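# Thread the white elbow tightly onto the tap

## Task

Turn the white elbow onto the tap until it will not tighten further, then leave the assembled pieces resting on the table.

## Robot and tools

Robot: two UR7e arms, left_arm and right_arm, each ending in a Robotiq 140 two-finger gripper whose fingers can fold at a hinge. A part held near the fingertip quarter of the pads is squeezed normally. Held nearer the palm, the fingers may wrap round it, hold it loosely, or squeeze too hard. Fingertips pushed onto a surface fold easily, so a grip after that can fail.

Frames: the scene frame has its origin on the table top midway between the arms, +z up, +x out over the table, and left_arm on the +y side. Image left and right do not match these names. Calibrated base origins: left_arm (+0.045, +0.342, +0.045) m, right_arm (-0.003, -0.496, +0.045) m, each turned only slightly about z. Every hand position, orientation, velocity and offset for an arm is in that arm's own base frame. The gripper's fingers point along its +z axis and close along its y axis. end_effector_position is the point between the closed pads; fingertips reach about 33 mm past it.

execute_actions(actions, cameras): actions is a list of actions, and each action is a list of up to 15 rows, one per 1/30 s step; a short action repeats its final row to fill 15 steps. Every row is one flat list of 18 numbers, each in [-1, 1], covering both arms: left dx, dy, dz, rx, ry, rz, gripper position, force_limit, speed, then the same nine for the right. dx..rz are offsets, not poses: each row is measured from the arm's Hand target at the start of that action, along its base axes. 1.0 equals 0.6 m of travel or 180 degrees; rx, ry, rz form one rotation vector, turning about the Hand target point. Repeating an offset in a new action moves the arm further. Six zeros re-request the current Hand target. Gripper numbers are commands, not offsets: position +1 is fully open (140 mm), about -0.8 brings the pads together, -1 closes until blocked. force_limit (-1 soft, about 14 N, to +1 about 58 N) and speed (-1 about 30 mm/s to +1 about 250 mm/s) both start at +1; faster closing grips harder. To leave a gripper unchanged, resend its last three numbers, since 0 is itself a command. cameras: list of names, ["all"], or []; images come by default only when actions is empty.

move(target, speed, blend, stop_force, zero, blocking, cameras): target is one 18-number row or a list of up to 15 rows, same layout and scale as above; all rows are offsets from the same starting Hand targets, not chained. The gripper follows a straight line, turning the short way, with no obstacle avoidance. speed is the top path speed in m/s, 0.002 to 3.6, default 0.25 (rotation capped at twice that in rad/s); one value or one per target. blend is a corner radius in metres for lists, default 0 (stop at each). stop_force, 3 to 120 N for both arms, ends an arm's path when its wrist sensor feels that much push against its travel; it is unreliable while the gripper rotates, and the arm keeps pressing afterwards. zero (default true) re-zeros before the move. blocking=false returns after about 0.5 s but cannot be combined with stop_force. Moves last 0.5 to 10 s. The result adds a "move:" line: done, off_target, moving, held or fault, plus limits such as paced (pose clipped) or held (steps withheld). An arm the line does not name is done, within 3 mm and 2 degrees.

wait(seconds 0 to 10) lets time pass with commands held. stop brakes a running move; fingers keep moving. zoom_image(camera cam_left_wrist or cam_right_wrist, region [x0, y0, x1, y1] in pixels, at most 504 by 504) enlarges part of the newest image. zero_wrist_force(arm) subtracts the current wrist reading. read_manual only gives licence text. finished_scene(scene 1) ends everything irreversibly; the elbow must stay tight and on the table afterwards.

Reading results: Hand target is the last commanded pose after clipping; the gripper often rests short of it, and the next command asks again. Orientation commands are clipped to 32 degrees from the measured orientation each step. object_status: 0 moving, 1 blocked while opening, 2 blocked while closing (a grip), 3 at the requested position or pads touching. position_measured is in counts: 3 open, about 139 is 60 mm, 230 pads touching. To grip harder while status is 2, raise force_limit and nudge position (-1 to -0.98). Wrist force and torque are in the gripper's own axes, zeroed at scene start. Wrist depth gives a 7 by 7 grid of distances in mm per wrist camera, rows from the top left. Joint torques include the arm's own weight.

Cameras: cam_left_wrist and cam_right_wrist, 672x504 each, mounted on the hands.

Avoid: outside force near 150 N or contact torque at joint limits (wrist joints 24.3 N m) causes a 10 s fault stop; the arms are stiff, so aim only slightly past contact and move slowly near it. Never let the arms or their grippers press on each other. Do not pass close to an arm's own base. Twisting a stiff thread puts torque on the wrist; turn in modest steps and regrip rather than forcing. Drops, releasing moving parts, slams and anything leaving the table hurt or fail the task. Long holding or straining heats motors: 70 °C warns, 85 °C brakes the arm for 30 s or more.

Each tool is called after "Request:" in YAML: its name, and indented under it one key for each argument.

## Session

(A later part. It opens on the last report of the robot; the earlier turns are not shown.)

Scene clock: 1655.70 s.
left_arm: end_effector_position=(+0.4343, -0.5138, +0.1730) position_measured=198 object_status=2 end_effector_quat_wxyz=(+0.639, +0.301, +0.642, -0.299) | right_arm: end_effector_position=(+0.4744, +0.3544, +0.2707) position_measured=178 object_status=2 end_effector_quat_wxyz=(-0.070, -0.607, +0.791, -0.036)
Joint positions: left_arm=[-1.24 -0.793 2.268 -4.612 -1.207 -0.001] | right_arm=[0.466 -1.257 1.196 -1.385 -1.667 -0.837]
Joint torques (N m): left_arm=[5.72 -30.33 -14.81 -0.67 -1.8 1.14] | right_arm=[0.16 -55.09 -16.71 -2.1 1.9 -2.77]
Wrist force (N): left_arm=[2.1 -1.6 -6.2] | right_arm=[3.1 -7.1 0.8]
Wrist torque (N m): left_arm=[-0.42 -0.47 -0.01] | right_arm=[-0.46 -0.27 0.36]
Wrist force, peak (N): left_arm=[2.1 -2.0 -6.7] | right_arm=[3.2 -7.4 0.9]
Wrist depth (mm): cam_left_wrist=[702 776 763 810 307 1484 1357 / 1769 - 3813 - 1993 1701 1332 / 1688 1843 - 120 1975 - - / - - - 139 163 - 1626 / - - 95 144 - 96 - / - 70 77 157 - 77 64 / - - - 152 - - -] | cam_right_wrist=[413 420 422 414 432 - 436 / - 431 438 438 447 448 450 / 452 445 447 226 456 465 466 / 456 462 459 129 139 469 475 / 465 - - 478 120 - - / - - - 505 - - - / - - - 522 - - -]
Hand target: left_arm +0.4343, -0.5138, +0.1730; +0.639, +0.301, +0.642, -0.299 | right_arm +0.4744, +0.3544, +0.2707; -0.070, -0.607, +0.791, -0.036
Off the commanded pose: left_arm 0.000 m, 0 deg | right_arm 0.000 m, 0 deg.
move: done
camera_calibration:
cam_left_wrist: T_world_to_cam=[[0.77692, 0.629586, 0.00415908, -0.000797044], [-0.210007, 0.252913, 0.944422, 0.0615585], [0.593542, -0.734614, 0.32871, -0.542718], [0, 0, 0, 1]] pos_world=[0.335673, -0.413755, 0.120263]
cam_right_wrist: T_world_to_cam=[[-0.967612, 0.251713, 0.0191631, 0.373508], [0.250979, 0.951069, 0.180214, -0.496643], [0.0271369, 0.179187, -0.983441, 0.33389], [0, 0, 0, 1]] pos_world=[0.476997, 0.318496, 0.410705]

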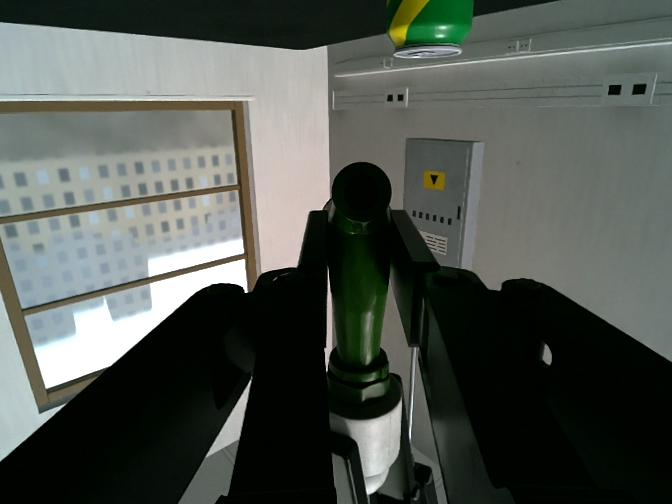

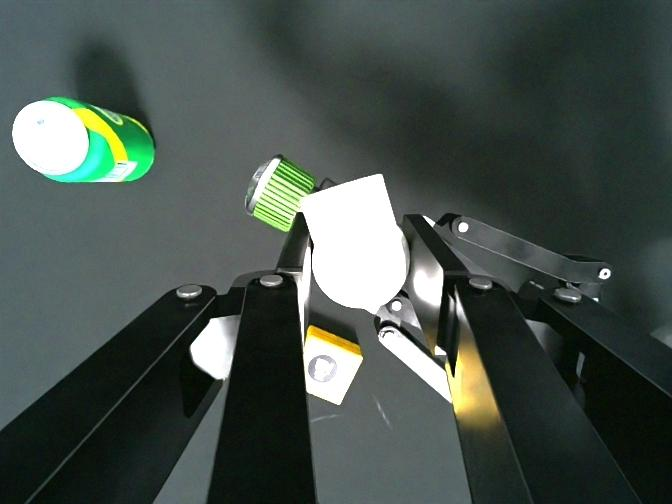

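Request:
execute_actions:
  actions: []

Scene clock: 1668.90 s.
left_arm: end_effector_position=(+0.4343, -0.5138, +0.1730) position_measured=198 object_status=2 end_effector_quat_wxyz=(+0.639, +0.301, +0.642, -0.299) | right_arm: end_effector_position=(+0.4744, +0.3544, +0.2707) position_measured=178 object_status=2 end_effector_quat_wxyz=(-0.070, -0.607, +0.791, -0.036)
Joint positions: left_arm=[-1.24 -0.793 2.268 -4.612 -1.207 -0.001] | right_arm=[0.466 -1.257 1.196 -1.385 -1.667 -0.837]
Joint velocities: within noise
Joint torques (N m): left_arm=[-3.83 -38.21 -13.36 -2.52 2.71 0.6] | right_arm=[10.18 -50.06 -23.3 -0.21 1.79 -2.82]
Motor temperatures (°C): left_arm=[27 33 26 33 36 33] | right_arm=[27 33 27 31 31 34]
Wrist force (N): left_arm=[2.2 -1.9 -6.6] | right_arm=[3.1 -7.2 0.8]
Wrist torque (N m): left_arm=[-0.45 -0.48 0.00] | right_arm=[-0.43 -0.27 0.37]
Wrist force, peak (N): left_arm=[2.2 -1.9 -6.7] | right_arm=[3.1 -7.6 0.9]
Wrist depth (mm): cam_left_wrist=[1603 918 796 793 304 1484 1365 / 1940 1813 - 2665 2190 1755 1382 / - 2106 2378 124 1993 1859 1558 / - 2234 - 140 163 - - / 1874 - 95 89 - 96 87 / - 70 77 157 - 77 64 / - - - 153 - - -] | cam_right_wrist=[419 424 423 431 431 438 431 / - 432 438 436 444 451 452 / 445 456 446 225 440 461 465 / 459 458 457 129 139 469 478 / 467 - - 479 120 - 492 / - - - 499 - - - / - - - 523 - - -]
Hand target: left_arm +0.4343, -0.5138, +0.1730; +0.639, +0.301, +0.642, -0.299 | right_arm +0.4744, +0.3544, +0.2707; -0.070, -0.607, +0.791, -0.036
Tool commands: left_gripper/position=-1.0 left_gripper/force_limit=+1.0 left_gripper/speed=+0.9 right_gripper/position=-1.0 right_gripper/force_limit=+1.0 right_gripper/speed=+0.2
Off the commanded pose: left_arm 0.000 m, 0 deg | right_arm 0.000 m, 0 deg.
camera_calibration:
cam_left_wrist: T_world_to_cam=[[0.776874, 0.629642, 0.00413324, -0.000754855], [-0.209994, 0.252898, 0.944429, 0.0615469], [0.593607, -0.73457, 0.32869, -0.54272], [0, 0, 0, 1]] pos_world=[0.335673, -0.413756, 0.120263]
cam_right_wrist: T_world_to_cam=[[-0.967614, 0.251699, 0.0192335, 0.373485], [0.250981, 0.951091, 0.180096, -0.496602], [0.0270372, 0.179091, -0.983461, 0.333977], [0, 0, 0, 1]] pos_world=[0.476997, 0.318496, 0.410706]

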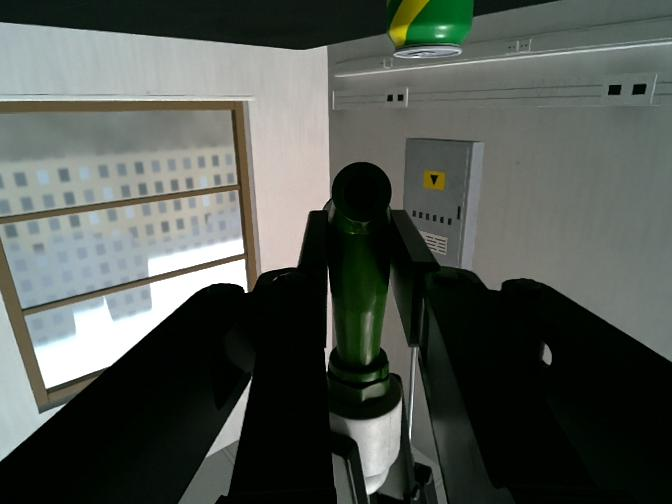

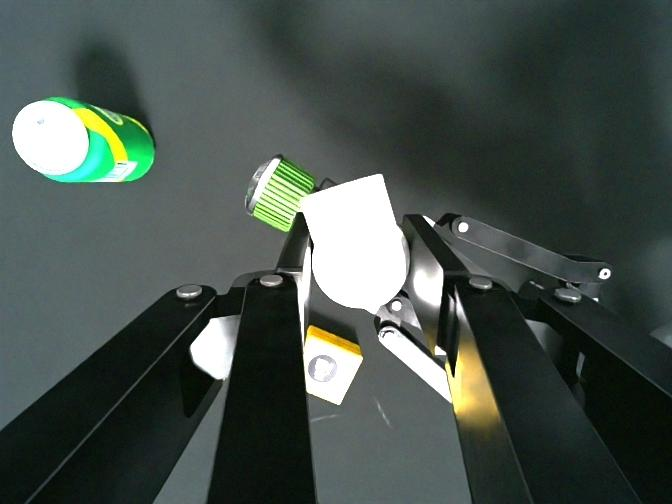

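Request:
move:
  target: [0,0,0,0,0,0,-1,1,0.9,0.00177,-0.0013,-0.00017,0,0,-0.111,-1,1,0.2]
  speed: 0.15
  cameras: ["all"]

Scene clock: 1673.83 s.
left_arm: end_effector_position=(+0.4343, -0.5138, +0.1730) position_measured=198 object_status=2 end_effector_quat_wxyz=(+0.639, +0.301, +0.642, -0.299) | right_arm: end_effector_position=(+0.4755, +0.3536, +0.2706) position_measured=178 object_status=2 end_effector_quat_wxyz=(-0.075, -0.461, +0.884, -0.023)
Joint positions: left_arm=[-1.24 -0.793 2.268 -4.612 -1.207 -0.001] | right_arm=[0.44 -1.242 1.171 -1.35 -1.622 -0.516]
Joint torques (N m): left_arm=[10.95 -43.76 -6.89 -3.48 2.72 -0.11] | right_arm=[-15 -40.09 -38.48 -0.37 -2.41 4.95]
Wrist force (N): left_arm=[-7.0 -8.4 6.9] | right_arm=[-11.7 3.7 6.3]
Wrist torque (N m): left_arm=[1.64 -0.08 0.89] | right_arm=[-1.36 0.24 -1.92]
Wrist force, peak (N): left_arm=[-7.1 -8.4 7.0] | right_arm=[-11.9 3.8 6.2]
Wrist depth (mm): cam_left_wrist=[742 763 790 974 313 1580 1374 / - - 2800 2989 1993 1688 1455 / - - - 124 1993 - 1400 / - - 2836 140 150 - - / - - 95 96 - 94 - / - 70 77 157 - 77 64 / - - - 151 - - -] | cam_right_wrist=[418 417 428 424 430 432 436 / 429 431 437 440 440 444 452 / 440 444 448 450 454 454 449 / - 464 459 129 135 253 233 / - - - 476 121 - 234 / - - - - - - - / - - - - - - -]
Hand target: left_arm +0.4343, -0.5138, +0.1730; +0.639, +0.301, +0.642, -0.299 | right_arm +0.4755, +0.3536, +0.2706; -0.075, -0.460, +0.884, -0.023
Off the commanded pose: left_arm 0.000 m, 0 deg | right_arm 0.000 m, 0 deg.
move: done
camera_calibration:
cam_left_wrist: T_world_to_cam=[[0.776934, 0.629569, 0.00409873, -0.000801258], [-0.209957, 0.252954, 0.944422, 0.0615586], [0.593542, -0.734614, 0.328711, -0.542718], [0, 0, 0, 1]] pos_world=[0.335673, -0.413755, 0.120263]
cam_right_wrist: T_world_to_cam=[[-0.823622, 0.566812, 0.0192636, 0.194802], [0.5605, 0.808328, 0.180126, -0.592831], [0.0865261, 0.159153, -0.983455, 0.312749], [0, 0, 0, 1]] pos_world=[0.465664, 0.319011, 0.410606]

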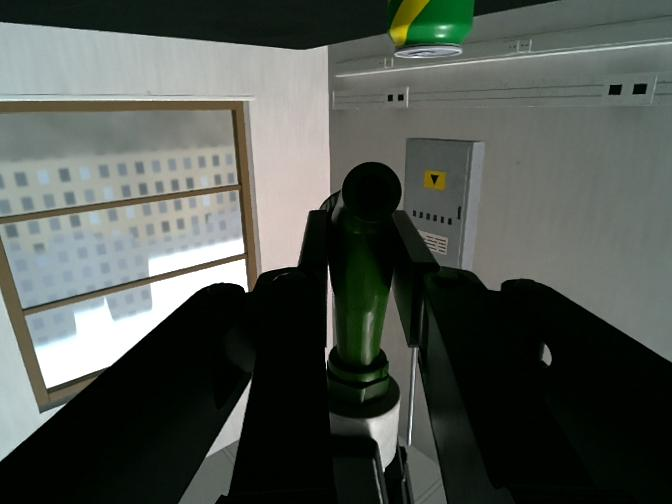

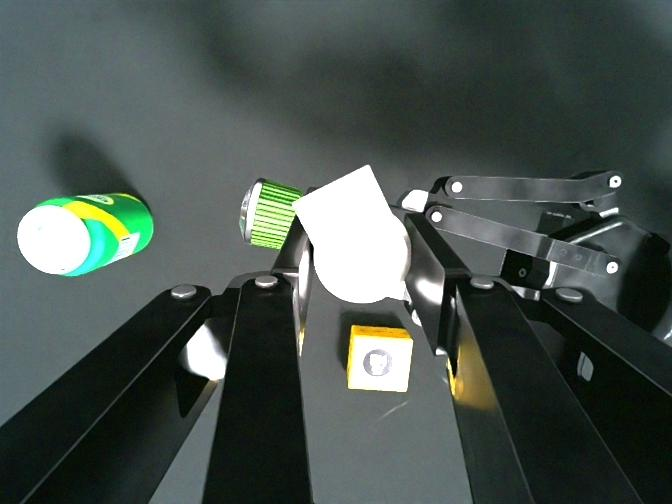

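Request:
zoom_image:
  camera: "cam_left_wrist"
  region: [230, 120, 510, 480]

Request:
zoom_image:
  camera: "cam_right_wrist"
  region: [200, 130, 500, 400]

Scaled by 1.400 from the camera's 672x504 image, which has a finer 960x720 frame.

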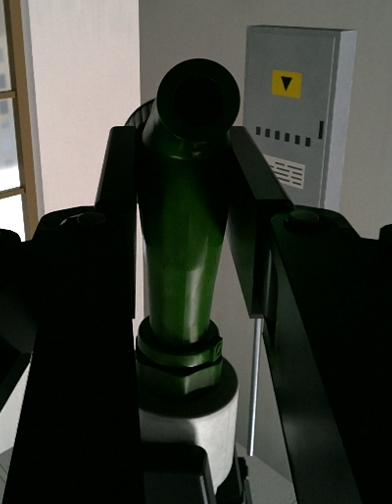

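Scaled by 1.680 from the camera's 672x504 image, which has a finer 960x720 frame.

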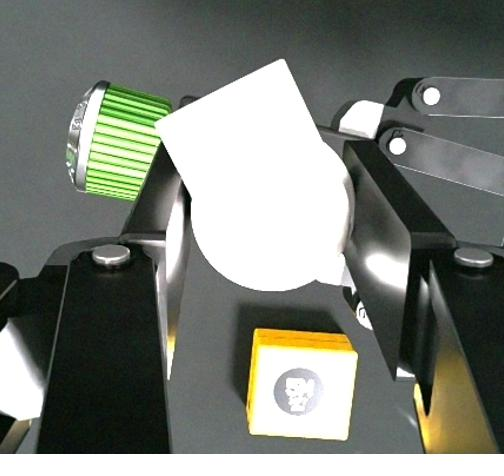

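Request:
move:
  target: [0,0,0,0,0,0,-1,1,0.9,0.00131,-0.00122,-0.0001,0,0,-0.083,-1,1,0.2]
  speed: 0.15
  cameras: ["all"]

Scene clock: 1708.50 s.
left_arm: end_effector_position=(+0.4343, -0.5138, +0.1731) position_measured=198 object_status=2 end_effector_quat_wxyz=(+0.639, +0.301, +0.642, -0.299) | right_arm: end_effector_position=(+0.4763, +0.3529, +0.2706) position_measured=178 object_status=2 end_effector_quat_wxyz=(-0.078, -0.342, +0.937, -0.013)
Joint positions: left_arm=[-1.24 -0.793 2.268 -4.612 -1.207 -0.001] | right_arm=[0.419 -1.241 1.167 -1.34 -1.586 -0.28]
Joint torques (N m): left_arm=[13.4 -25.03 9.63 4.53 10.99 -0.6] | right_arm=[-18.79 -71.91 -21.96 1.82 -5.23 4.86]
Wrist force (N): left_arm=[-25.7 -20.8 10.5] | right_arm=[-25.5 9.9 20.1]
Wrist torque (N m): left_arm=[1.93 0.41 1.73] | right_arm=[-1.44 0.34 -2.14]
Wrist force, peak (N): left_arm=[-26.5 -21.0 11.2] | right_arm=[-26.3 10.6 20.9]
Wrist depth (mm): cam_left_wrist=[752 949 798 813 305 1525 1106 / 1626 1859 2212 - 2029 1940 1357 / - 1907 - 123 2011 - - / - 2168 - 134 2029 1975 - / - - 95 96 - 96 - / - 70 77 157 - 77 64 / - - - 152 - - -] | cam_right_wrist=[417 419 418 427 428 435 439 / 428 434 474 441 448 442 451 / 442 442 448 129 227 237 227 / 457 462 466 129 139 240 234 / - 77 - 486 122 - 493 / - - - 502 - - - / - - - 514 - - -]
Hand target: left_arm +0.4343, -0.5138, +0.1730; +0.639, +0.301, +0.642, -0.299 | right_arm +0.4762, +0.3529, +0.2706; -0.078, -0.342, +0.937, -0.013
Off the commanded pose: left_arm 0.000 m, 0 deg | right_arm 0.000 m, 0 deg.
move: done
camera_calibration:
cam_left_wrist: T_world_to_cam=[[0.776947, 0.629553, 0.00403925, -0.000805369], [-0.209965, 0.253063, 0.944391, 0.0616103], [0.593522, -0.73459, 0.3288, -0.542712], [0, 0, 0, 1]] pos_world=[0.335673, -0.413755, 0.120263]
cam_right_wrist: T_world_to_cam=[[-0.649651, 0.759989, 0.0192558, 0.0448512], [0.749942, 0.636498, 0.180158, -0.622279], [0.124662, 0.13148, -0.983449, 0.304297], [0, 0, 0, 1]] pos_world=[0.457876, 0.321984, 0.410506]

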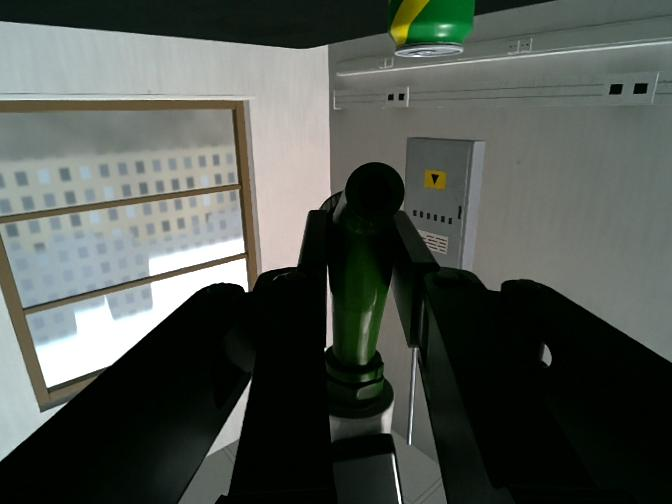

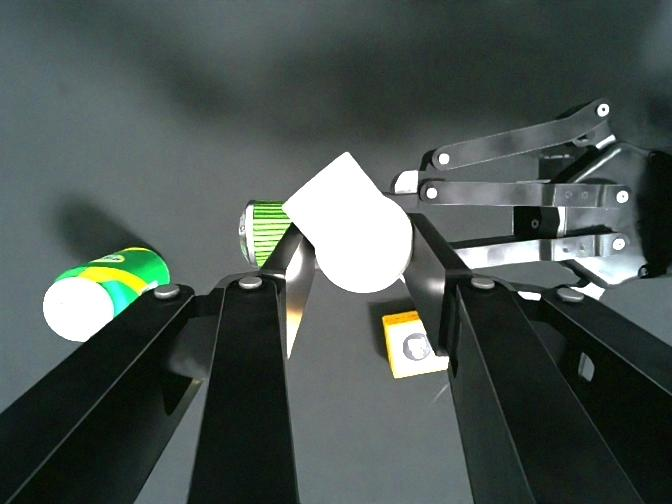

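Request:
move:
  target: [0,0,0,0,0,0,-1,1,0.9,-0.0003,0.0005,0,0,0,0.025,-1,1,0.2]
  speed: 0.1

Scene clock: 1738.60 s.
left_arm: end_effector_position=(+0.4343, -0.5138, +0.1729) position_measured=198 object_status=2 end_effector_quat_wxyz=(+0.639, +0.301, +0.642, -0.299) | right_arm: end_effector_position=(+0.4761, +0.3532, +0.2706) position_measured=178 object_status=2 end_effector_quat_wxyz=(-0.077, -0.378, +0.923, -0.016)
Joint positions: left_arm=[-1.24 -0.793 2.268 -4.612 -1.206 -0.001] | right_arm=[0.426 -1.24 1.167 -1.342 -1.597 -0.35]
Joint torques (N m): left_arm=[12.17 -29.04 2.3 -0.63 0.37 -1.11] | right_arm=[6.25 -41.53 -29.25 -2.2 -2.94 -2.74]
Wrist force (N): left_arm=[-10.2 -10.0 -1.4] | right_arm=[-11.8 -3.1 8.2]
Wrist torque (N m): left_arm=[-0.18 0.26 1.04] | right_arm=[-0.59 0.40 0.08]
Wrist force, peak (N): left_arm=[-26.2 -21.0 10.5] | right_arm=[-25.8 9.9 20.9]
Wrist depth (mm): cam_left_wrist=[757 757 937 801 302 1651 1271 / - - - 2212 2234 1676 - / - 2087 - 124 2048 1742 - / 1957 - - 141 162 1843 1547 / - - 95 144 - 94 1558 / - 70 77 157 - 77 64 / - - - 153 - - -] | cam_right_wrist=[416 421 424 428 432 432 436 / 427 436 438 440 445 445 448 / 443 447 445 129 229 282 231 / 452 477 462 130 141 242 234 / - 82 - 479 121 93 243 / - - - 500 - - - / - - - 517 - - -]
Hand target: left_arm +0.4343, -0.5138, +0.1730; +0.639, +0.301, +0.642, -0.299 | right_arm +0.4761, +0.3532, +0.2706; -0.077, -0.378, +0.922, -0.016
Off the commanded pose: left_arm 0.000 m, 0 deg | right_arm 0.000 m, 0 deg.
move: done

Request:
move:
  target: [0,0,0,0,0,0,-1,1,0.9,0,0,0,0,0,0,0.05,0,-0.5]
  speed: 0.1
  cameras: ["all"]

Scene clock: 1741.07 s.
left_arm: end_effector_position=(+0.4343, -0.5138, +0.1730) position_measured=198 object_status=2 end_effector_quat_wxyz=(+0.639, +0.301, +0.642, -0.299) | right_arm: end_effector_position=(+0.4761, +0.3532, +0.2706) position_measured=123 object_status=0 end_effector_quat_wxyz=(-0.077, -0.378, +0.922, -0.016)
Joint positions: left_arm=[-1.24 -0.793 2.268 -4.612 -1.207 -0.001] | right_arm=[0.426 -1.24 1.167 -1.342 -1.597 -0.35]
Joint torques (N m): left_arm=[-1.03 -41.33 -2.86 -1.83 3.1 -1.62] | right_arm=[2.93 -43.58 -17.05 -0.79 2.13 -2.02]
Wrist force (N): left_arm=[3.6 -0.8 -1.9] | right_arm=[2.1 -3.3 -0.9]
Wrist torque (N m): left_arm=[-0.08 -0.41 0.06] | right_arm=[-0.67 -0.45 0.03]
Wrist force, peak (N): left_arm=[-8.5 -11.7 -1.1] | right_arm=[-12.0 -2.9 8.1]
Wrist depth (mm): cam_left_wrist=[1614 765 723 796 305 1525 1301 / 1728 - - 2731 2067 1651 1340 / 2011 1813 2280 125 2048 - - / 1975 2147 - 140 149 1728 - / - - 95 96 - 96 - / - 70 77 157 - 77 64 / - - - - - - -] | cam_right_wrist=[418 419 423 428 440 430 430 / 430 432 438 440 444 448 455 / 442 445 450 131 228 228 229 / 454 455 133 130 150 234 234 / - 84 479 487 - 106 91 / - - 495 502 505 - - / - - 512 516 516 - -]
Hand target: left_arm +0.4343, -0.5138, +0.1730; +0.639, +0.301, +0.642, -0.299 | right_arm +0.4761, +0.3532, +0.2706; -0.077, -0.378, +0.922, -0.016
Off the commanded pose: left_arm 0.000 m, 0 deg | right_arm 0.000 m, 0 deg.
move: done
camera_calibration:
cam_left_wrist: T_world_to_cam=[[0.776874, 0.629642, 0.00413324, -0.000754855], [-0.209994, 0.252898, 0.944429, 0.0615469], [0.593607, -0.73457, 0.32869, -0.54272], [0, 0, 0, 1]] pos_world=[0.335673, -0.413756, 0.120263]
cam_right_wrist: T_world_to_cam=[[-0.707031, 0.706922, 0.0192098, 0.0905863], [0.697929, 0.693142, 0.180136, -0.617543], [0.114027, 0.140769, -0.983454, 0.306068], [0, 0, 0, 1]] pos_world=[0.460149, 0.320923, 0.410506]

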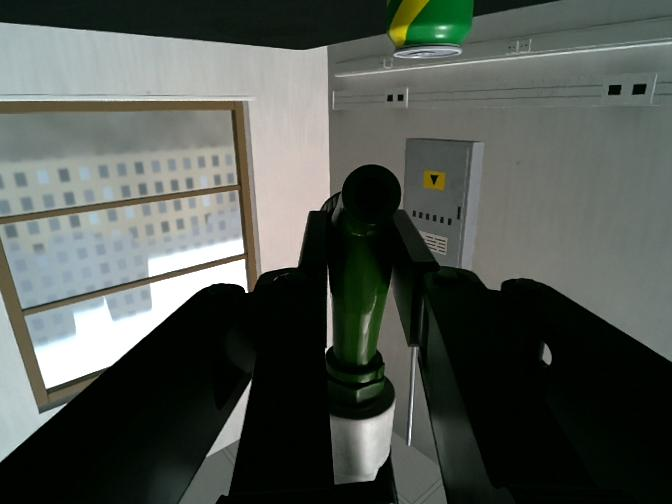

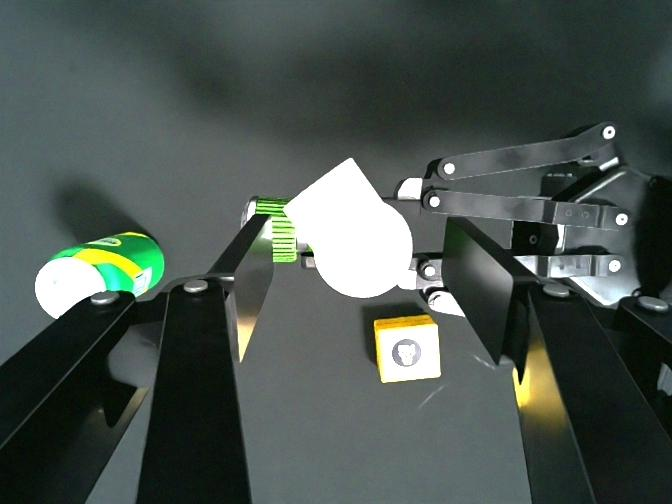

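Request:
move:
  target: [0,0,0,0,0,0,-1,1,0.9,-0.0057,-0.0037,-0.001,0.0394,-0.0323,0.1855,0.05,0,-0.5]
  speed: 0.25
  cameras: ["cam_right_wrist"]

Scene clock: 1761.43 s.
left_arm: end_effector_position=(+0.4343, -0.5138, +0.1730) position_measured=198 object_status=2 end_effector_quat_wxyz=(+0.639, +0.301, +0.642, -0.299) | right_arm: end_effector_position=(+0.4727, +0.3510, +0.2700) position_measured=123 object_status=3 end_effector_quat_wxyz=(+0.000, -0.629, +0.777, +0.000)
Joint positions: left_arm=[-1.24 -0.793 2.268 -4.612 -1.207 -0.001] | right_arm=[0.41 -1.378 1.374 -1.567 -1.571 -0.951]
Joint torques (N m): left_arm=[-4.36 -43.86 -11.8 -1.03 3.16 -1.82] | right_arm=[-8.22 -49.67 -14.96 -4.25 2.26 -2.89]
Wrist force (N): left_arm=[3.6 -0.8 -2.1] | right_arm=[1.4 -3.8 -1.4]
Wrist torque (N m): left_arm=[-0.09 -0.41 0.05] | right_arm=[-0.78 -0.29 -0.01]
Wrist force, peak (N): left_arm=[3.8 -0.9 -2.2] | right_arm=[2.1 -3.9 -1.4]
Wrist depth (mm): cam_left_wrist=[1676 793 771 825 307 1418 1365 / - 1688 2280 2457 2147 1728 1324 / 1813 - - 124 1993 - 1663 / - - - 141 149 - - / - - 95 96 - 96 - / - 70 77 157 - 77 64 / - - - - - - -] | cam_right_wrist=[396 404 405 405 407 406 404 / - 427 428 427 438 428 428 / 458 453 444 214 447 455 465 / 477 475 132 128 149 231 476 / - 84 131 526 247 112 - / - - - 547 548 - - / - - 590 590 - - -]
Hand target: left_arm +0.4343, -0.5138, +0.1730; +0.639, +0.301, +0.642, -0.299 | right_arm +0.4726, +0.3510, +0.2700; +0.000, -0.630, +0.777, +0.000
Off the commanded pose: left_arm 0.000 m, 0 deg | right_arm 0.000 m, 0 deg.
move: done
camera_calibration:
cam_right_wrist: T_world_to_cam=[[-0.979798, 0.199681, -0.0111301, 0.404882], [0.184942, 0.925845, 0.329557, -0.493049], [0.0761112, 0.320841, -0.94407, 0.250282], [0, 0, 0, 1]] pos_world=[0.468839, 0.295338, 0.403277]
Images, in order (width x height): cam_right_wrist 672x504.

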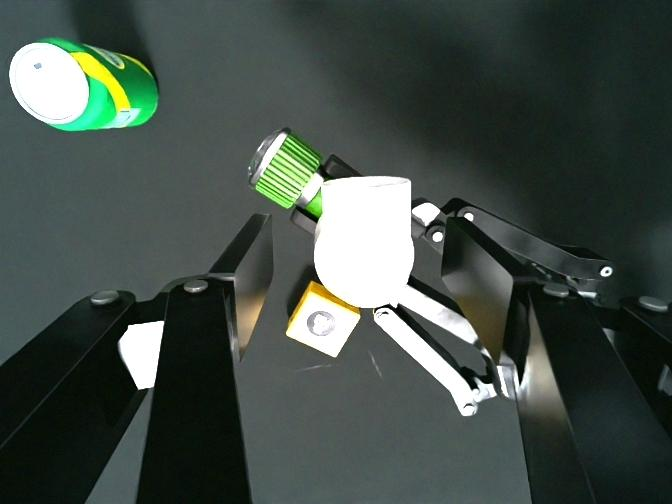

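Request:
move:
  target: [0,0,0,0,0,0,-1,1,0.9,0,0,0,0,0,0,-1,1,0.8]
  speed: 0.25
  cameras: ["cam_right_wrist"]

Scene clock: 1772.97 s.
left_arm: end_effector_position=(+0.4343, -0.5138, +0.1730) position_measured=198 object_status=2 end_effector_quat_wxyz=(+0.639, +0.301, +0.642, -0.299) | right_arm: end_effector_position=(+0.4727, +0.3510, +0.2700) position_measured=180 object_status=2 end_effector_quat_wxyz=(+0.000, -0.630, +0.777, +0.000)
Joint positions: left_arm=[-1.24 -0.793 2.268 -4.612 -1.207 -0.001] | right_arm=[0.41 -1.378 1.374 -1.567 -1.571 -0.951]
Joint torques (N m): left_arm=[-5.57 -45.3 -14.13 -5.67 2.33 -1.15] | right_arm=[-4.12 -38.71 -15.19 -0.36 1.27 -2.72]
Wrist force (N): left_arm=[8.6 -2.1 -3.9] | right_arm=[1.4 -6.1 -5.0]
Wrist torque (N m): left_arm=[-0.13 -0.32 -0.12] | right_arm=[-0.23 -0.27 0.03]
Wrist force, peak (N): left_arm=[9.5 -2.1 -3.8] | right_arm=[1.6 -5.9 -5.9]
Wrist depth (mm): cam_left_wrist=[745 732 790 813 305 1436 1332 / 1828 - - - 2147 1638 1391 / 1923 1828 - - 2067 1591 - / 2048 - 2513 141 148 - - / - - 95 145 - 96 1484 / - 70 77 157 - 77 64 / - - - 153 - - -] | cam_right_wrist=[399 404 406 407 405 407 403 / - 433 430 429 428 432 434 / 448 452 456 215 444 451 452 / 479 478 473 127 134 248 471 / 510 - - 516 119 - 505 / - - - 543 - - - / - - - 581 - - -]
Hand target: left_arm +0.4343, -0.5138, +0.1730; +0.639, +0.301, +0.642, -0.299 | right_arm +0.4726, +0.3510, +0.2700; +0.000, -0.630, +0.777, +0.000
Off the commanded pose: left_arm 0.000 m, 0 deg | right_arm 0.000 m, 0 deg.
move: done
camera_calibration:
cam_right_wrist: T_world_to_cam=[[-0.97984, 0.199462, -0.0113738, 0.405065], [0.184637, 0.92582, 0.329799, -0.492994], [0.0763124, 0.32105, -0.943983, 0.250089], [0, 0, 0, 1]] pos_world=[0.468839, 0.295338, 0.403276]
Images, in order (width x height): cam_right_wrist 672x504.

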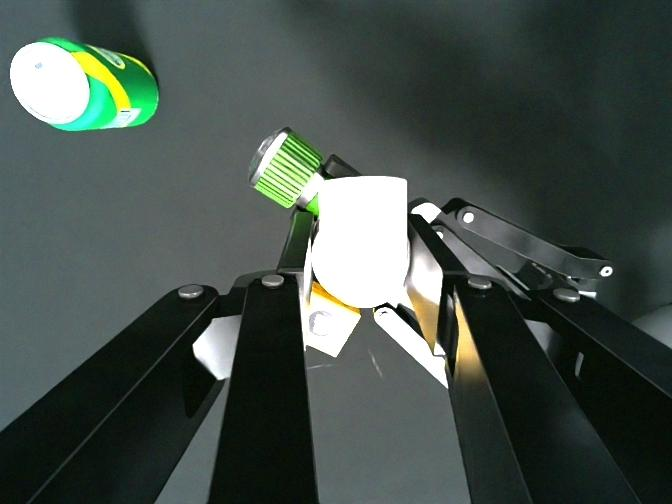

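Request:
move:
  target: [0,0,0,0,0,0,-1,1,0.9,0,0,-0.0001,0,0,-0.056,-1,1,0.8]
  speed: 0.1
  cameras: ["cam_right_wrist"]

Scene clock: 1777.07 s.
left_arm: end_effector_position=(+0.4343, -0.5138, +0.1730) position_measured=198 object_status=2 end_effector_quat_wxyz=(+0.639, +0.301, +0.642, -0.299) | right_arm: end_effector_position=(+0.4726, +0.3509, +0.2699) position_measured=180 object_status=2 end_effector_quat_wxyz=(+0.000, -0.559, +0.829, +0.000)
Joint positions: left_arm=[-1.24 -0.793 2.268 -4.612 -1.207 -0.001] | right_arm=[0.41 -1.378 1.374 -1.567 -1.571 -0.776]
Joint torques (N m): left_arm=[14.06 -48.64 -15.71 -2.29 7.53 1.52] | right_arm=[5.62 -38.2 -17.12 0.88 -1.67 4.51]
Wrist force (N): left_arm=[7.2 -11.4 -4.5] | right_arm=[-10.2 -10.2 -3.9]
Wrist torque (N m): left_arm=[1.50 -0.22 0.47] | right_arm=[0.06 -0.14 -1.58]
Wrist force, peak (N): left_arm=[7.7 -12.6 -5.0] | right_arm=[-11.0 -11.9 -4.8]
Wrist depth (mm): cam_left_wrist=[711 776 787 945 303 1603 - / 1798 1465 2665 2765 2190 1257 1409 / 1688 - - 125 1923 - 1357 / - - - 141 148 1907 1715 / 1890 - 95 145 - 96 1591 / - 70 77 158 - 77 64 / - - - 153 - - -] | cam_right_wrist=[403 404 407 405 405 403 405 / 416 421 427 427 428 424 428 / 452 459 454 216 444 444 452 / 476 492 473 128 138 295 392 / 506 - - 507 - - 237 / - - - 554 - - - / - - - 599 - - -]
Hand target: left_arm +0.4343, -0.5138, +0.1730; +0.639, +0.301, +0.642, -0.299 | right_arm +0.4726, +0.3510, +0.2699; +0.000, -0.559, +0.829, +0.000
Off the commanded pose: left_arm 0.000 m, 0 deg | right_arm 0.000 m, 0 deg.
move: done
camera_calibration:
cam_right_wrist: T_world_to_cam=[[-0.929951, 0.367515, -0.0111268, 0.322426], [0.343577, 0.879361, 0.329664, -0.551654], [0.130941, 0.302749, -0.944033, 0.230637], [0, 0, 0, 1]] pos_world=[0.459177, 0.296782, 0.403177]
Images, in order (width x height): cam_right_wrist 672x504.

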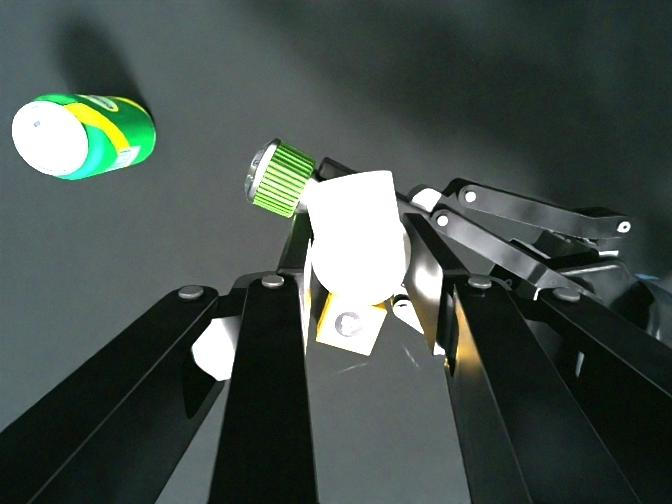

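Request:
move:
  target: [0,0,0,0,0,0,-1,1,0.9,0,0,-0.0001,0,0,-0.056,-1,1,0.8]
  speed: 0.1
  cameras: ["cam_right_wrist"]

Scene clock: 1782.07 s.
left_arm: end_effector_position=(+0.4343, -0.5138, +0.1730) position_measured=198 object_status=2 end_effector_quat_wxyz=(+0.639, +0.301, +0.642, -0.299) | right_arm: end_effector_position=(+0.4727, +0.3509, +0.2698) position_measured=180 object_status=2 end_effector_quat_wxyz=(+0.000, -0.484, +0.875, +0.000)
Joint positions: left_arm=[-1.24 -0.793 2.268 -4.612 -1.207 -0.001] | right_arm=[0.41 -1.378 1.374 -1.568 -1.571 -0.6]
Joint torques (N m): left_arm=[11.79 -49.02 -15.77 -2.45 2.82 0.57] | right_arm=[5.32 -32.43 -17.55 -0.8 -2.36 4.75]
Wrist force (N): left_arm=[5.7 -9.9 -2.5] | right_arm=[-10.3 -6.9 -3.0]
Wrist torque (N m): left_arm=[1.82 -0.37 0.74] | right_arm=[-0.60 0.04 -1.89]
Wrist force, peak (N): left_arm=[7.1 -12.3 -5.1] | right_arm=[-11.0 -11.4 -3.0]
Wrist depth (mm): cam_left_wrist=[707 765 779 941 305 1701 1278 / - 2212 - 2328 2127 1569 1427 / 1663 - - 193 2029 - 1391 / - - - 141 149 2430 1547 / - - 95 145 - 96 1638 / - 70 77 158 - 77 64 / - - - 153 - - -] | cam_right_wrist=[407 406 416 406 404 412 407 / 426 427 426 429 437 431 430 / - 465 441 128 225 298 232 / 478 478 473 127 138 239 233 / 500 - - 524 - - 236 / - - - 548 - - - / - - - 588 - - -]
Hand target: left_arm +0.4343, -0.5138, +0.1730; +0.639, +0.301, +0.642, -0.299 | right_arm +0.4726, +0.3510, +0.2698; +0.000, -0.484, +0.875, +0.000
Off the commanded pose: left_arm 0.000 m, 0 deg | right_arm 0.000 m, 0 deg.
move: done
camera_calibration:
cam_right_wrist: T_world_to_cam=[[-0.851257, 0.524632, -0.0111191, 0.230051], [0.492199, 0.80562, 0.329722, -0.596122], [0.18194, 0.275206, -0.944012, 0.216167], [0, 0, 0, 1]] pos_world=[0.449913, 0.300065, 0.403177]
Images, in order (width x height): cam_right_wrist 672x504.

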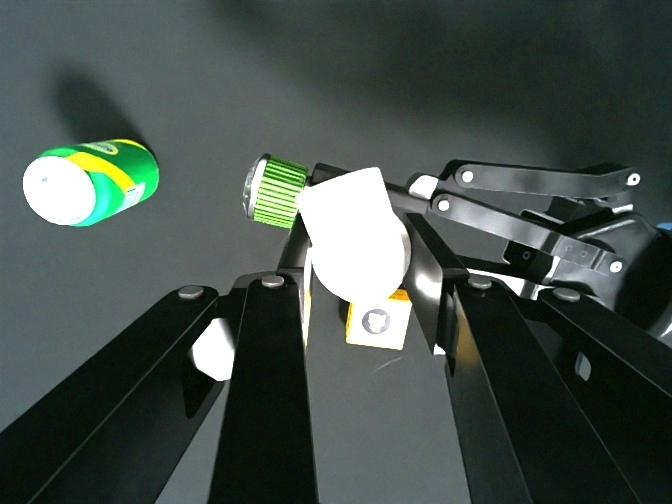

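Request:
move:
  target: [0,0,0,0,0,0,-1,1,0.9,0,0,-0.0001,0,0,-0.056,-1,1,0.8]
  speed: 0.1
  cameras: ["cam_right_wrist"]

Scene clock: 1786.47 s.
left_arm: end_effector_position=(+0.4343, -0.5138, +0.1730) position_measured=198 object_status=2 end_effector_quat_wxyz=(+0.639, +0.301, +0.642, -0.299) | right_arm: end_effector_position=(+0.4727, +0.3509, +0.2698) position_measured=180 object_status=2 end_effector_quat_wxyz=(+0.000, -0.405, +0.914, +0.000)
Joint positions: left_arm=[-1.24 -0.793 2.268 -4.612 -1.207 -0.001] | right_arm=[0.41 -1.378 1.375 -1.568 -1.571 -0.424]
Joint torques (N m): left_arm=[1.87 -49.39 -11.99 -1.96 3.26 -1.49] | right_arm=[2.59 -37.9 -18.47 -1.97 -3.71 4.96]
Wrist force (N): left_arm=[2.2 -8.8 -0.2] | right_arm=[-9.8 -3.0 -0.7]
Wrist torque (N m): left_arm=[2.15 -0.51 0.95] | right_arm=[-1.16 0.29 -2.23]
Wrist force, peak (N): left_arm=[6.2 -10.2 -2.8] | right_arm=[-10.3 -7.8 -2.9]
Wrist depth (mm): cam_left_wrist=[1591 771 790 793 304 1474 1382 / - - - - 2127 1638 1309 / - 1874 - 125 2048 - - / - - 2353 141 149 1940 - / 1975 - 95 145 - 96 1484 / - 70 77 157 - 77 64 / - - - 152 - - -] | cam_right_wrist=[407 403 402 407 407 - 402 / 438 429 435 426 424 423 425 / 457 447 446 445 220 223 221 / 490 479 472 128 137 239 230 / 502 - - 509 - - 506 / - - - 546 - - - / - - - 563 - - -]
Hand target: left_arm +0.4343, -0.5138, +0.1730; +0.639, +0.301, +0.642, -0.299 | right_arm +0.4726, +0.3510, +0.2698; +0.000, -0.405, +0.914, +0.000
Off the commanded pose: left_arm 0.000 m, 0 deg | right_arm 0.000 m, 0 deg.
move: done
camera_calibration:
cam_right_wrist: T_world_to_cam=[[-0.746286, 0.665532, -0.0111806, 0.131051], [0.625608, 0.707056, 0.329677, -0.624488], [0.227316, 0.239038, -0.944028, 0.207338], [0, 0, 0, 1]] pos_world=[0.441354, 0.304768, 0.403077]
Images, in order (width x height): cam_right_wrist 672x504.

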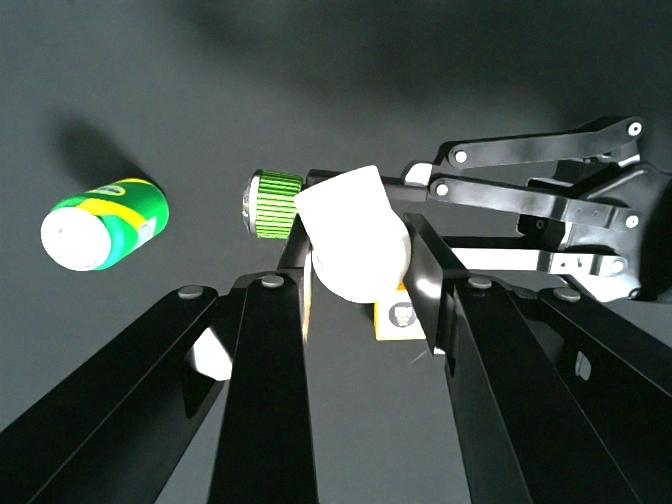

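Request:
move:
  target: [0,0,0,0,0,0,-1,1,0.9,0,0,-0.0001,0,0,-0.056,-1,1,0.8]
  speed: 0.1
  cameras: ["cam_right_wrist"]

Scene clock: 1793.40 s.
left_arm: end_effector_position=(+0.4343, -0.5138, +0.1730) position_measured=198 object_status=2 end_effector_quat_wxyz=(+0.639, +0.301, +0.642, -0.299) | right_arm: end_effector_position=(+0.4727, +0.3509, +0.2697) position_measured=180 object_status=2 end_effector_quat_wxyz=(+0.000, -0.323, +0.946, +0.000)
Joint positions: left_arm=[-1.24 -0.793 2.268 -4.612 -1.207 -0.001] | right_arm=[0.41 -1.378 1.375 -1.568 -1.571 -0.248]
Joint torques (N m): left_arm=[7.58 -36.95 -2.72 -1.51 5.69 -1.8] | right_arm=[-0.89 -37.95 -26.13 -1.62 -7.38 5.03]
Wrist force (N): left_arm=[-13.4 -16.4 6.5] | right_arm=[-17.8 6.5 11.0]
Wrist torque (N m): left_arm=[2.30 0.03 1.48] | right_arm=[-1.79 0.59 -2.41]
Wrist force, peak (N): left_arm=[-13.5 -16.5 6.6] | right_arm=[-17.8 6.5 11.0]
Wrist depth (mm): cam_left_wrist=[755 768 787 831 304 1591 1374 / 1742 2212 - - - 1940 1340 / 1993 - - 125 1975 - - / - - - 140 1923 - - / - - 95 89 - 94 - / - 70 77 156 - 77 64 / - - - 152 - - -] | cam_right_wrist=[405 407 410 410 411 406 402 / 426 427 429 427 425 275 211 / 446 446 450 129 456 238 223 / - - 473 126 141 234 233 / - - - 516 - 94 499 / - - - 547 - - - / - - - 584 - - -]
Hand target: left_arm +0.4343, -0.5138, +0.1730; +0.639, +0.301, +0.642, -0.299 | right_arm +0.4726, +0.3510, +0.2697; +0.000, -0.323, +0.946, +0.000
Off the commanded pose: left_arm 0.000 m, 0 deg | right_arm 0.000 m, 0 deg.
move: done
camera_calibration:
cam_right_wrist: T_world_to_cam=[[-0.618336, 0.785835, -0.0111234, 0.0283457], [0.73967, 0.586677, 0.329693, -0.636169], [0.26561, 0.195633, -0.944023, 0.204361], [0, 0, 0, 1]] pos_world=[0.433802, 0.310971, 0.402977]
Images, in order (width x height): cam_right_wrist 672x504.

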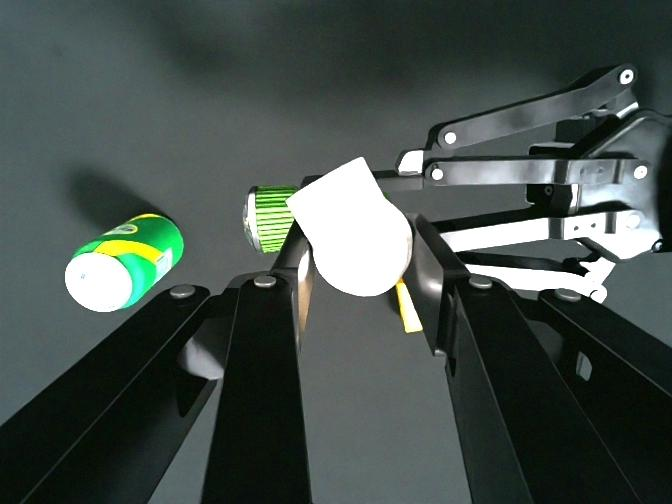

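Request:
move:
  target: [0,0,0,0,0,0,-1,1,0.9,0,0,0,0,0,0.028,-1,1,0.8]
  speed: 0.1

Request:
move:
  target: [0,0,0,0,0,0,-1,1,0.9,0,0,0,0,0,0,0.05,0,-0.5]
  speed: 0.1
  cameras: ["cam_right_wrist"]

Scene clock: 1829.53 s.
left_arm: end_effector_position=(+0.4343, -0.5138, +0.1730) position_measured=198 object_status=2 end_effector_quat_wxyz=(+0.639, +0.301, +0.642, -0.299) | right_arm: end_effector_position=(+0.4727, +0.3510, +0.2697) position_measured=180 object_status=2 end_effector_quat_wxyz=(+0.000, -0.364, +0.931, +0.000)
Joint positions: left_arm=[-1.24 -0.793 2.268 -4.612 -1.207 -0.001] | right_arm=[0.41 -1.378 1.375 -1.568 -1.571 -0.335]
Joint torques (N m): left_arm=[8.01 -30.03 6.58 -3.14 -0.31 -2.06] | right_arm=[-8.73 -40.09 -26.86 -2.8 0.97 -3.45]
Wrist force (N): left_arm=[-2.4 -9.3 -0.8] | right_arm=[-9.3 -2.2 2.9]
Wrist torque (N m): left_arm=[-0.62 0.10 0.89] | right_arm=[-0.59 0.18 0.57]
Wrist force, peak (N): left_arm=[-14.3 -16.3 6.4] | right_arm=[-17.6 6.0 11.9]
Wrist depth (mm): cam_left_wrist=[787 790 796 798 306 1525 1349 / - 1843 2485 2234 1923 1784 1250 / - - - 2404 2029 1975 - / - 2234 - 141 162 2067 2011 / - - 95 89 - 96 1580 / - 70 77 158 - 77 64 / - - - 152 - - -] | cam_right_wrist=[408 407 402 412 406 404 405 / 424 430 428 428 426 418 217 / 447 451 452 131 220 279 219 / 479 491 469 126 139 232 230 / 505 - - 516 - - 509 / - - - 543 - - - / - - - 585 - - -]
Hand target: left_arm +0.4343, -0.5138, +0.1730; +0.639, +0.301, +0.642, -0.299 | right_arm +0.4726, +0.3510, +0.2697; +0.000, -0.364, +0.931, +0.000
Off the commanded pose: left_arm 0.000 m, 0 deg | right_arm 0.000 m, 0 deg.
move: done

Scene clock: 1830.30 s.
left_arm: end_effector_position=(+0.4343, -0.5138, +0.1730) position_measured=198 object_status=2 end_effector_quat_wxyz=(+0.639, +0.301, +0.642, -0.299) | right_arm: end_effector_position=(+0.4727, +0.3510, +0.2697) position_measured=123 object_status=0 end_effector_quat_wxyz=(+0.000, -0.364, +0.931, +0.000)
Joint positions: left_arm=[-1.24 -0.793 2.268 -4.612 -1.207 -0.001] | right_arm=[0.41 -1.378 1.375 -1.568 -1.571 -0.336]
Joint torques (N m): left_arm=[-3.08 -39.19 1.7 -4.85 3.22 -0.88] | right_arm=[-2.15 -46.76 -15.83 -1.37 -1.37 -2.94]
Wrist force (N): left_arm=[5.2 -1.6 -1.9] | right_arm=[0.9 -4.0 -1.8]
Wrist torque (N m): left_arm=[-0.27 -0.75 0.06] | right_arm=[-0.81 -0.18 -0.02]
Wrist force, peak (N): left_arm=[-3.4 -10.4 0.2] | right_arm=[-11.4 -1.8 3.5]
Wrist depth (mm): cam_left_wrist=[755 784 945 796 309 1603 1374 / - - 2513 - 2067 1663 1409 / - - - 125 1993 1614 - / - 2378 - 141 149 - 1349 / - - 95 144 - 96 87 / - 70 77 157 - 77 64 / - - - - - - -] | cam_right_wrist=[404 406 405 406 408 - 401 / 424 425 428 433 435 208 215 / 453 448 446 443 220 221 218 / 475 - 133 127 150 229 230 / - 83 495 511 506 111 83 / - - 550 547 538 - - / - - 595 588 587 - -]
Hand target: left_arm +0.4343, -0.5138, +0.1730; +0.639, +0.301, +0.642, -0.299 | right_arm +0.4726, +0.3510, +0.2697; +0.000, -0.364, +0.931, +0.000
Off the commanded pose: left_arm 0.000 m, 0 deg | right_arm 0.000 m, 0 deg.
move: done
camera_calibration:
cam_right_wrist: T_world_to_cam=[[-0.684694, 0.728746, -0.0111534, 0.079737], [0.685519, 0.649126, 0.329694, -0.632532], [0.247503, 0.218094, -0.944022, 0.205022], [0, 0, 0, 1]] pos_world=[0.437465, 0.307772, 0.402977]
Images, in order (width x height): cam_right_wrist 672x504.

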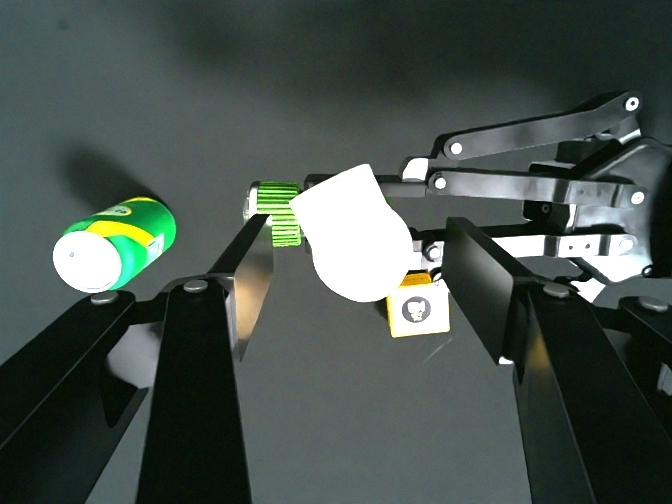

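Request:
move:
  target: [0,0,0,0,0,0,-1,1,0.9,-0.011,-0.0225,0.0355,0,0,0.1167,0.05,0,-0.5]
  speed: 0.2
  cameras: ["cam_right_wrist"]

Scene clock: 1834.47 s.
left_arm: end_effector_position=(+0.4343, -0.5138, +0.1730) position_measured=198 object_status=2 end_effector_quat_wxyz=(+0.639, +0.301, +0.642, -0.299) | right_arm: end_effector_position=(+0.4661, +0.3375, +0.2910) position_measured=123 object_status=3 end_effector_quat_wxyz=(+0.000, -0.528, +0.849, +0.000)
Joint positions: left_arm=[-1.24 -0.793 2.268 -4.612 -1.207 -0.001] | right_arm=[0.393 -1.409 1.358 -1.52 -1.571 -0.719]
Joint torques (N m): left_arm=[-7.94 -49.4 -14.94 -4.93 3.19 1.15] | right_arm=[-6.98 -48.11 -35.93 -1.28 2.1 -3.36]
Wrist force (N): left_arm=[5.5 -1.5 -1.8] | right_arm=[0.9 -4.0 -1.7]
Wrist torque (N m): left_arm=[-0.24 -0.83 0.05] | right_arm=[-0.83 -0.18 -0.03]
Wrist force, peak (N): left_arm=[5.7 -1.4 -1.9] | right_arm=[1.2 -4.2 -2.0]
Wrist depth (mm): cam_left_wrist=[755 779 768 793 306 1580 - / - - 2731 2910 1923 1547 1446 / 1813 1728 2513 125 1975 - 1536 / - - 2404 135 2087 - - / - - 95 144 - 96 - / - 70 77 156 - 77 64 / - - - - - - -] | cam_right_wrist=[425 423 426 - - 424 427 / 446 450 450 - 448 452 450 / 484 467 466 463 467 470 471 / 500 493 149 152 155 251 410 / - 84 131 528 275 106 91 / - - - 572 570 - - / - - - - 616 - -]
Hand target: left_arm +0.4343, -0.5138, +0.1730; +0.639, +0.301, +0.642, -0.299 | right_arm +0.4660, +0.3375, +0.2910; +0.000, -0.528, +0.849, +0.000
Off the commanded pose: left_arm 0.000 m, 0 deg | right_arm 0.000 m, 0 deg.
move: done
camera_calibration:
cam_right_wrist: T_world_to_cam=[[-0.900282, 0.435161, -0.0112291, 0.284813], [0.407528, 0.85162, 0.329643, -0.564981], [0.153011, 0.292196, -0.944039, 0.248757], [0, 0, 0, 1]] pos_world=[0.448596, 0.284523, 0.424277]
Images, in order (width x height): cam_right_wrist 672x504.

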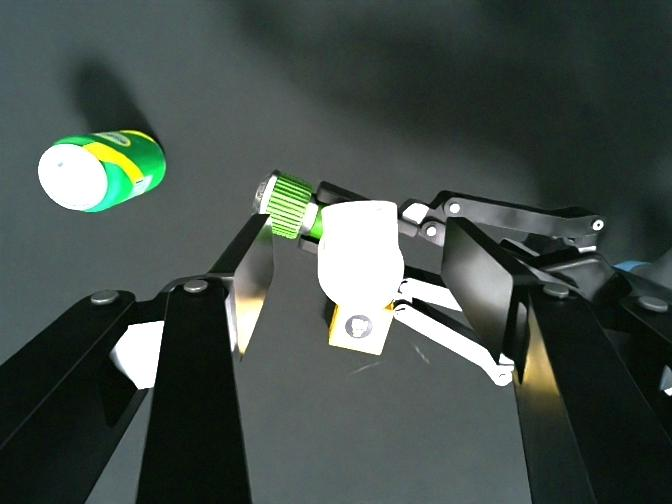

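Request:
zoom_image:
  camera: "cam_right_wrist"
  region: [240, 150, 480, 350]

Scaled by 2.100 from the camera's 672x504 image, which has a finer 960x720 frame.

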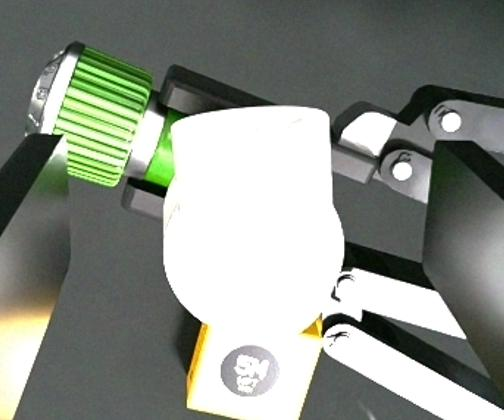

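Request:
move:
  target: [0,0,0,0,0,0,-1,1,0.9,0,0,0,0,0,0,-1,1,0.8]
  speed: 0.25
  cameras: ["cam_right_wrist"]

Scene clock: 1840.00 s.
left_arm: end_effector_position=(+0.4343, -0.5138, +0.1730) position_measured=198 object_status=2 end_effector_quat_wxyz=(+0.639, +0.301, +0.642, -0.299) | right_arm: end_effector_position=(+0.4660, +0.3375, +0.2911) position_measured=184 object_status=2 end_effector_quat_wxyz=(+0.000, -0.528, +0.849, +0.000)
Joint positions: left_arm=[-1.24 -0.793 2.268 -4.612 -1.207 -0.001] | right_arm=[0.393 -1.409 1.358 -1.519 -1.571 -0.72]
Joint torques (N m): left_arm=[-6.66 -50.81 -14.25 -4.71 1.17 1.08] | right_arm=[-8.08 -35.18 -29.04 -3.06 -1.86 -3.01]
Wrist force (N): left_arm=[13.5 0.0 1.5] | right_arm=[1.3 -0.4 -7.8]
Wrist torque (N m): left_arm=[-0.31 -0.80 -0.05] | right_arm=[-0.88 -0.27 -0.02]
Wrist force, peak (N): left_arm=[13.9 -0.1 1.7] | right_arm=[1.5 -0.4 -8.1]
Wrist depth (mm): cam_left_wrist=[773 771 782 796 306 1494 1374 / 1784 - - 2697 2029 1663 1400 / - - 3030 2665 2048 - 1603 / - - - 135 148 1843 1455 / 1651 - 95 89 - 96 81 / - 70 77 157 - 77 64 / - - - - - - -] | cam_right_wrist=[413 424 424 424 425 428 432 / 450 445 446 447 448 447 446 / 493 471 466 461 472 459 478 / 502 499 485 150 156 260 412 / 528 - - 155 113 - 250 / - - - 595 - - - / - - - 604 - - -]
Hand target: left_arm +0.4343, -0.5138, +0.1730; +0.639, +0.301, +0.642, -0.299 | right_arm +0.4660, +0.3375, +0.2910; +0.000, -0.528, +0.849, +0.000
Off the commanded pose: left_arm 0.000 m, 0 deg | right_arm 0.000 m, 0 deg.
move: done
camera_calibration:
cam_right_wrist: T_world_to_cam=[[-0.900436, 0.434844, -0.0111645, 0.284947], [0.407222, 0.851706, 0.329798, -0.564966], [0.152919, 0.292415, -0.943986, 0.248808], [0, 0, 0, 1]] pos_world=[0.448596, 0.284522, 0.424377]
Images, in order (width x height): cam_right_wrist 672x504.

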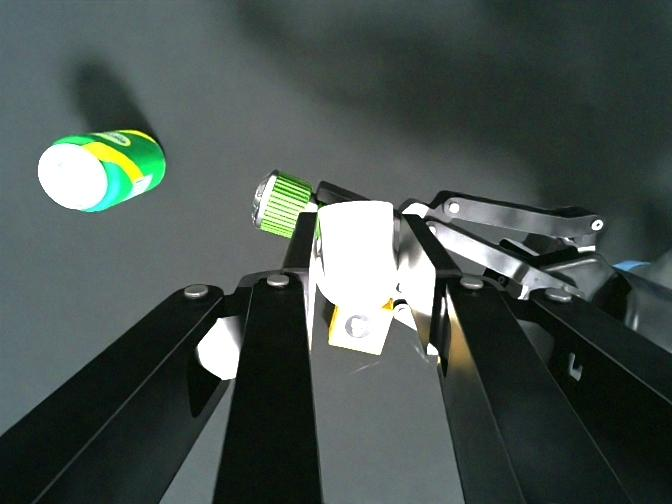

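Request:
move:
  target: [0,0,0,0,0,0,-1,1,0.9,-0.0023,0.0013,0,0,0,-0.0333,-1,1,0.8]
  speed: 0.1
  cameras: ["cam_right_wrist"]

Scene clock: 1844.73 s.
left_arm: end_effector_position=(+0.4342, -0.5139, +0.1730) position_measured=198 object_status=2 end_effector_quat_wxyz=(+0.639, +0.301, +0.642, -0.299) | right_arm: end_effector_position=(+0.4647, +0.3383, +0.2910) position_measured=184 object_status=2 end_effector_quat_wxyz=(+0.000, -0.483, +0.876, +0.000)
Joint positions: left_arm=[-1.24 -0.793 2.268 -4.612 -1.207 -0.001] | right_arm=[0.395 -1.411 1.36 -1.52 -1.571 -0.613]
Joint torques (N m): left_arm=[2.4 -50.1 -9.19 -6.11 5 1.03] | right_arm=[0.81 -45.44 -14.43 -3.45 -5.21 5]
Wrist force (N): left_arm=[10.4 -6.5 4.3] | right_arm=[-7.4 0.4 -5.5]
Wrist torque (N m): left_arm=[1.85 -1.16 0.75] | right_arm=[-1.64 0.00 -2.26]
Wrist force, peak (N): left_arm=[18.1 -0.1 3.0] | right_arm=[0.6 0.9 -11.0]
Wrist depth (mm): cam_left_wrist=[765 747 776 798 306 1349 1309 / - - - 3115 2147 1626 1374 / - - 2378 125 2048 - 1409 / - - - 141 149 - 1626 / - - 95 144 - 96 1547 / - 70 77 158 - 77 64 / - - - - - - -] | cam_right_wrist=[423 422 425 421 422 422 426 / 447 447 444 446 452 451 444 / 480 - 467 462 458 245 469 / 501 504 500 150 157 261 256 / 530 - - 503 113 - 242 / - - - 551 - - - / - - - 635 - - -]
Hand target: left_arm +0.4343, -0.5138, +0.1730; +0.639, +0.301, +0.642, -0.299 | right_arm +0.4647, +0.3383, +0.2910; +0.000, -0.483, +0.876, +0.000
Off the commanded pose: left_arm 0.000 m, 0 deg | right_arm 0.000 m, 0 deg.
move: done
camera_calibration:
cam_right_wrist: T_world_to_cam=[[-0.85033, 0.526131, -0.011124, 0.229211], [0.493617, 0.804752, 0.329722, -0.589242], [0.182429, 0.274882, -0.944013, 0.24093], [0, 0, 0, 1]] pos_world=[0.441812, 0.287371, 0.424277]
Images, in order (width x height): cam_right_wrist 672x504.

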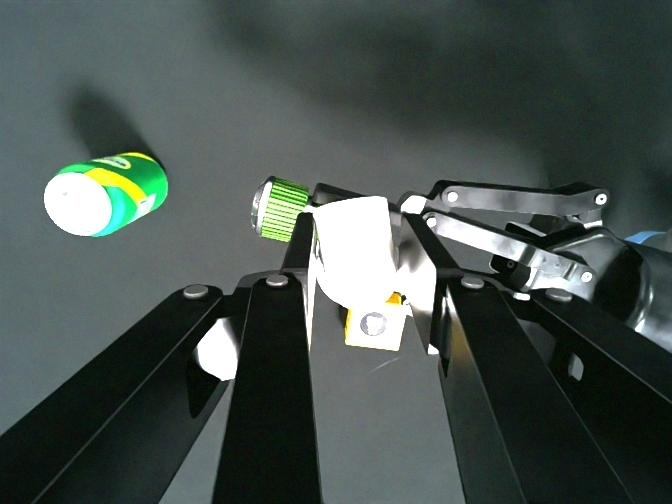

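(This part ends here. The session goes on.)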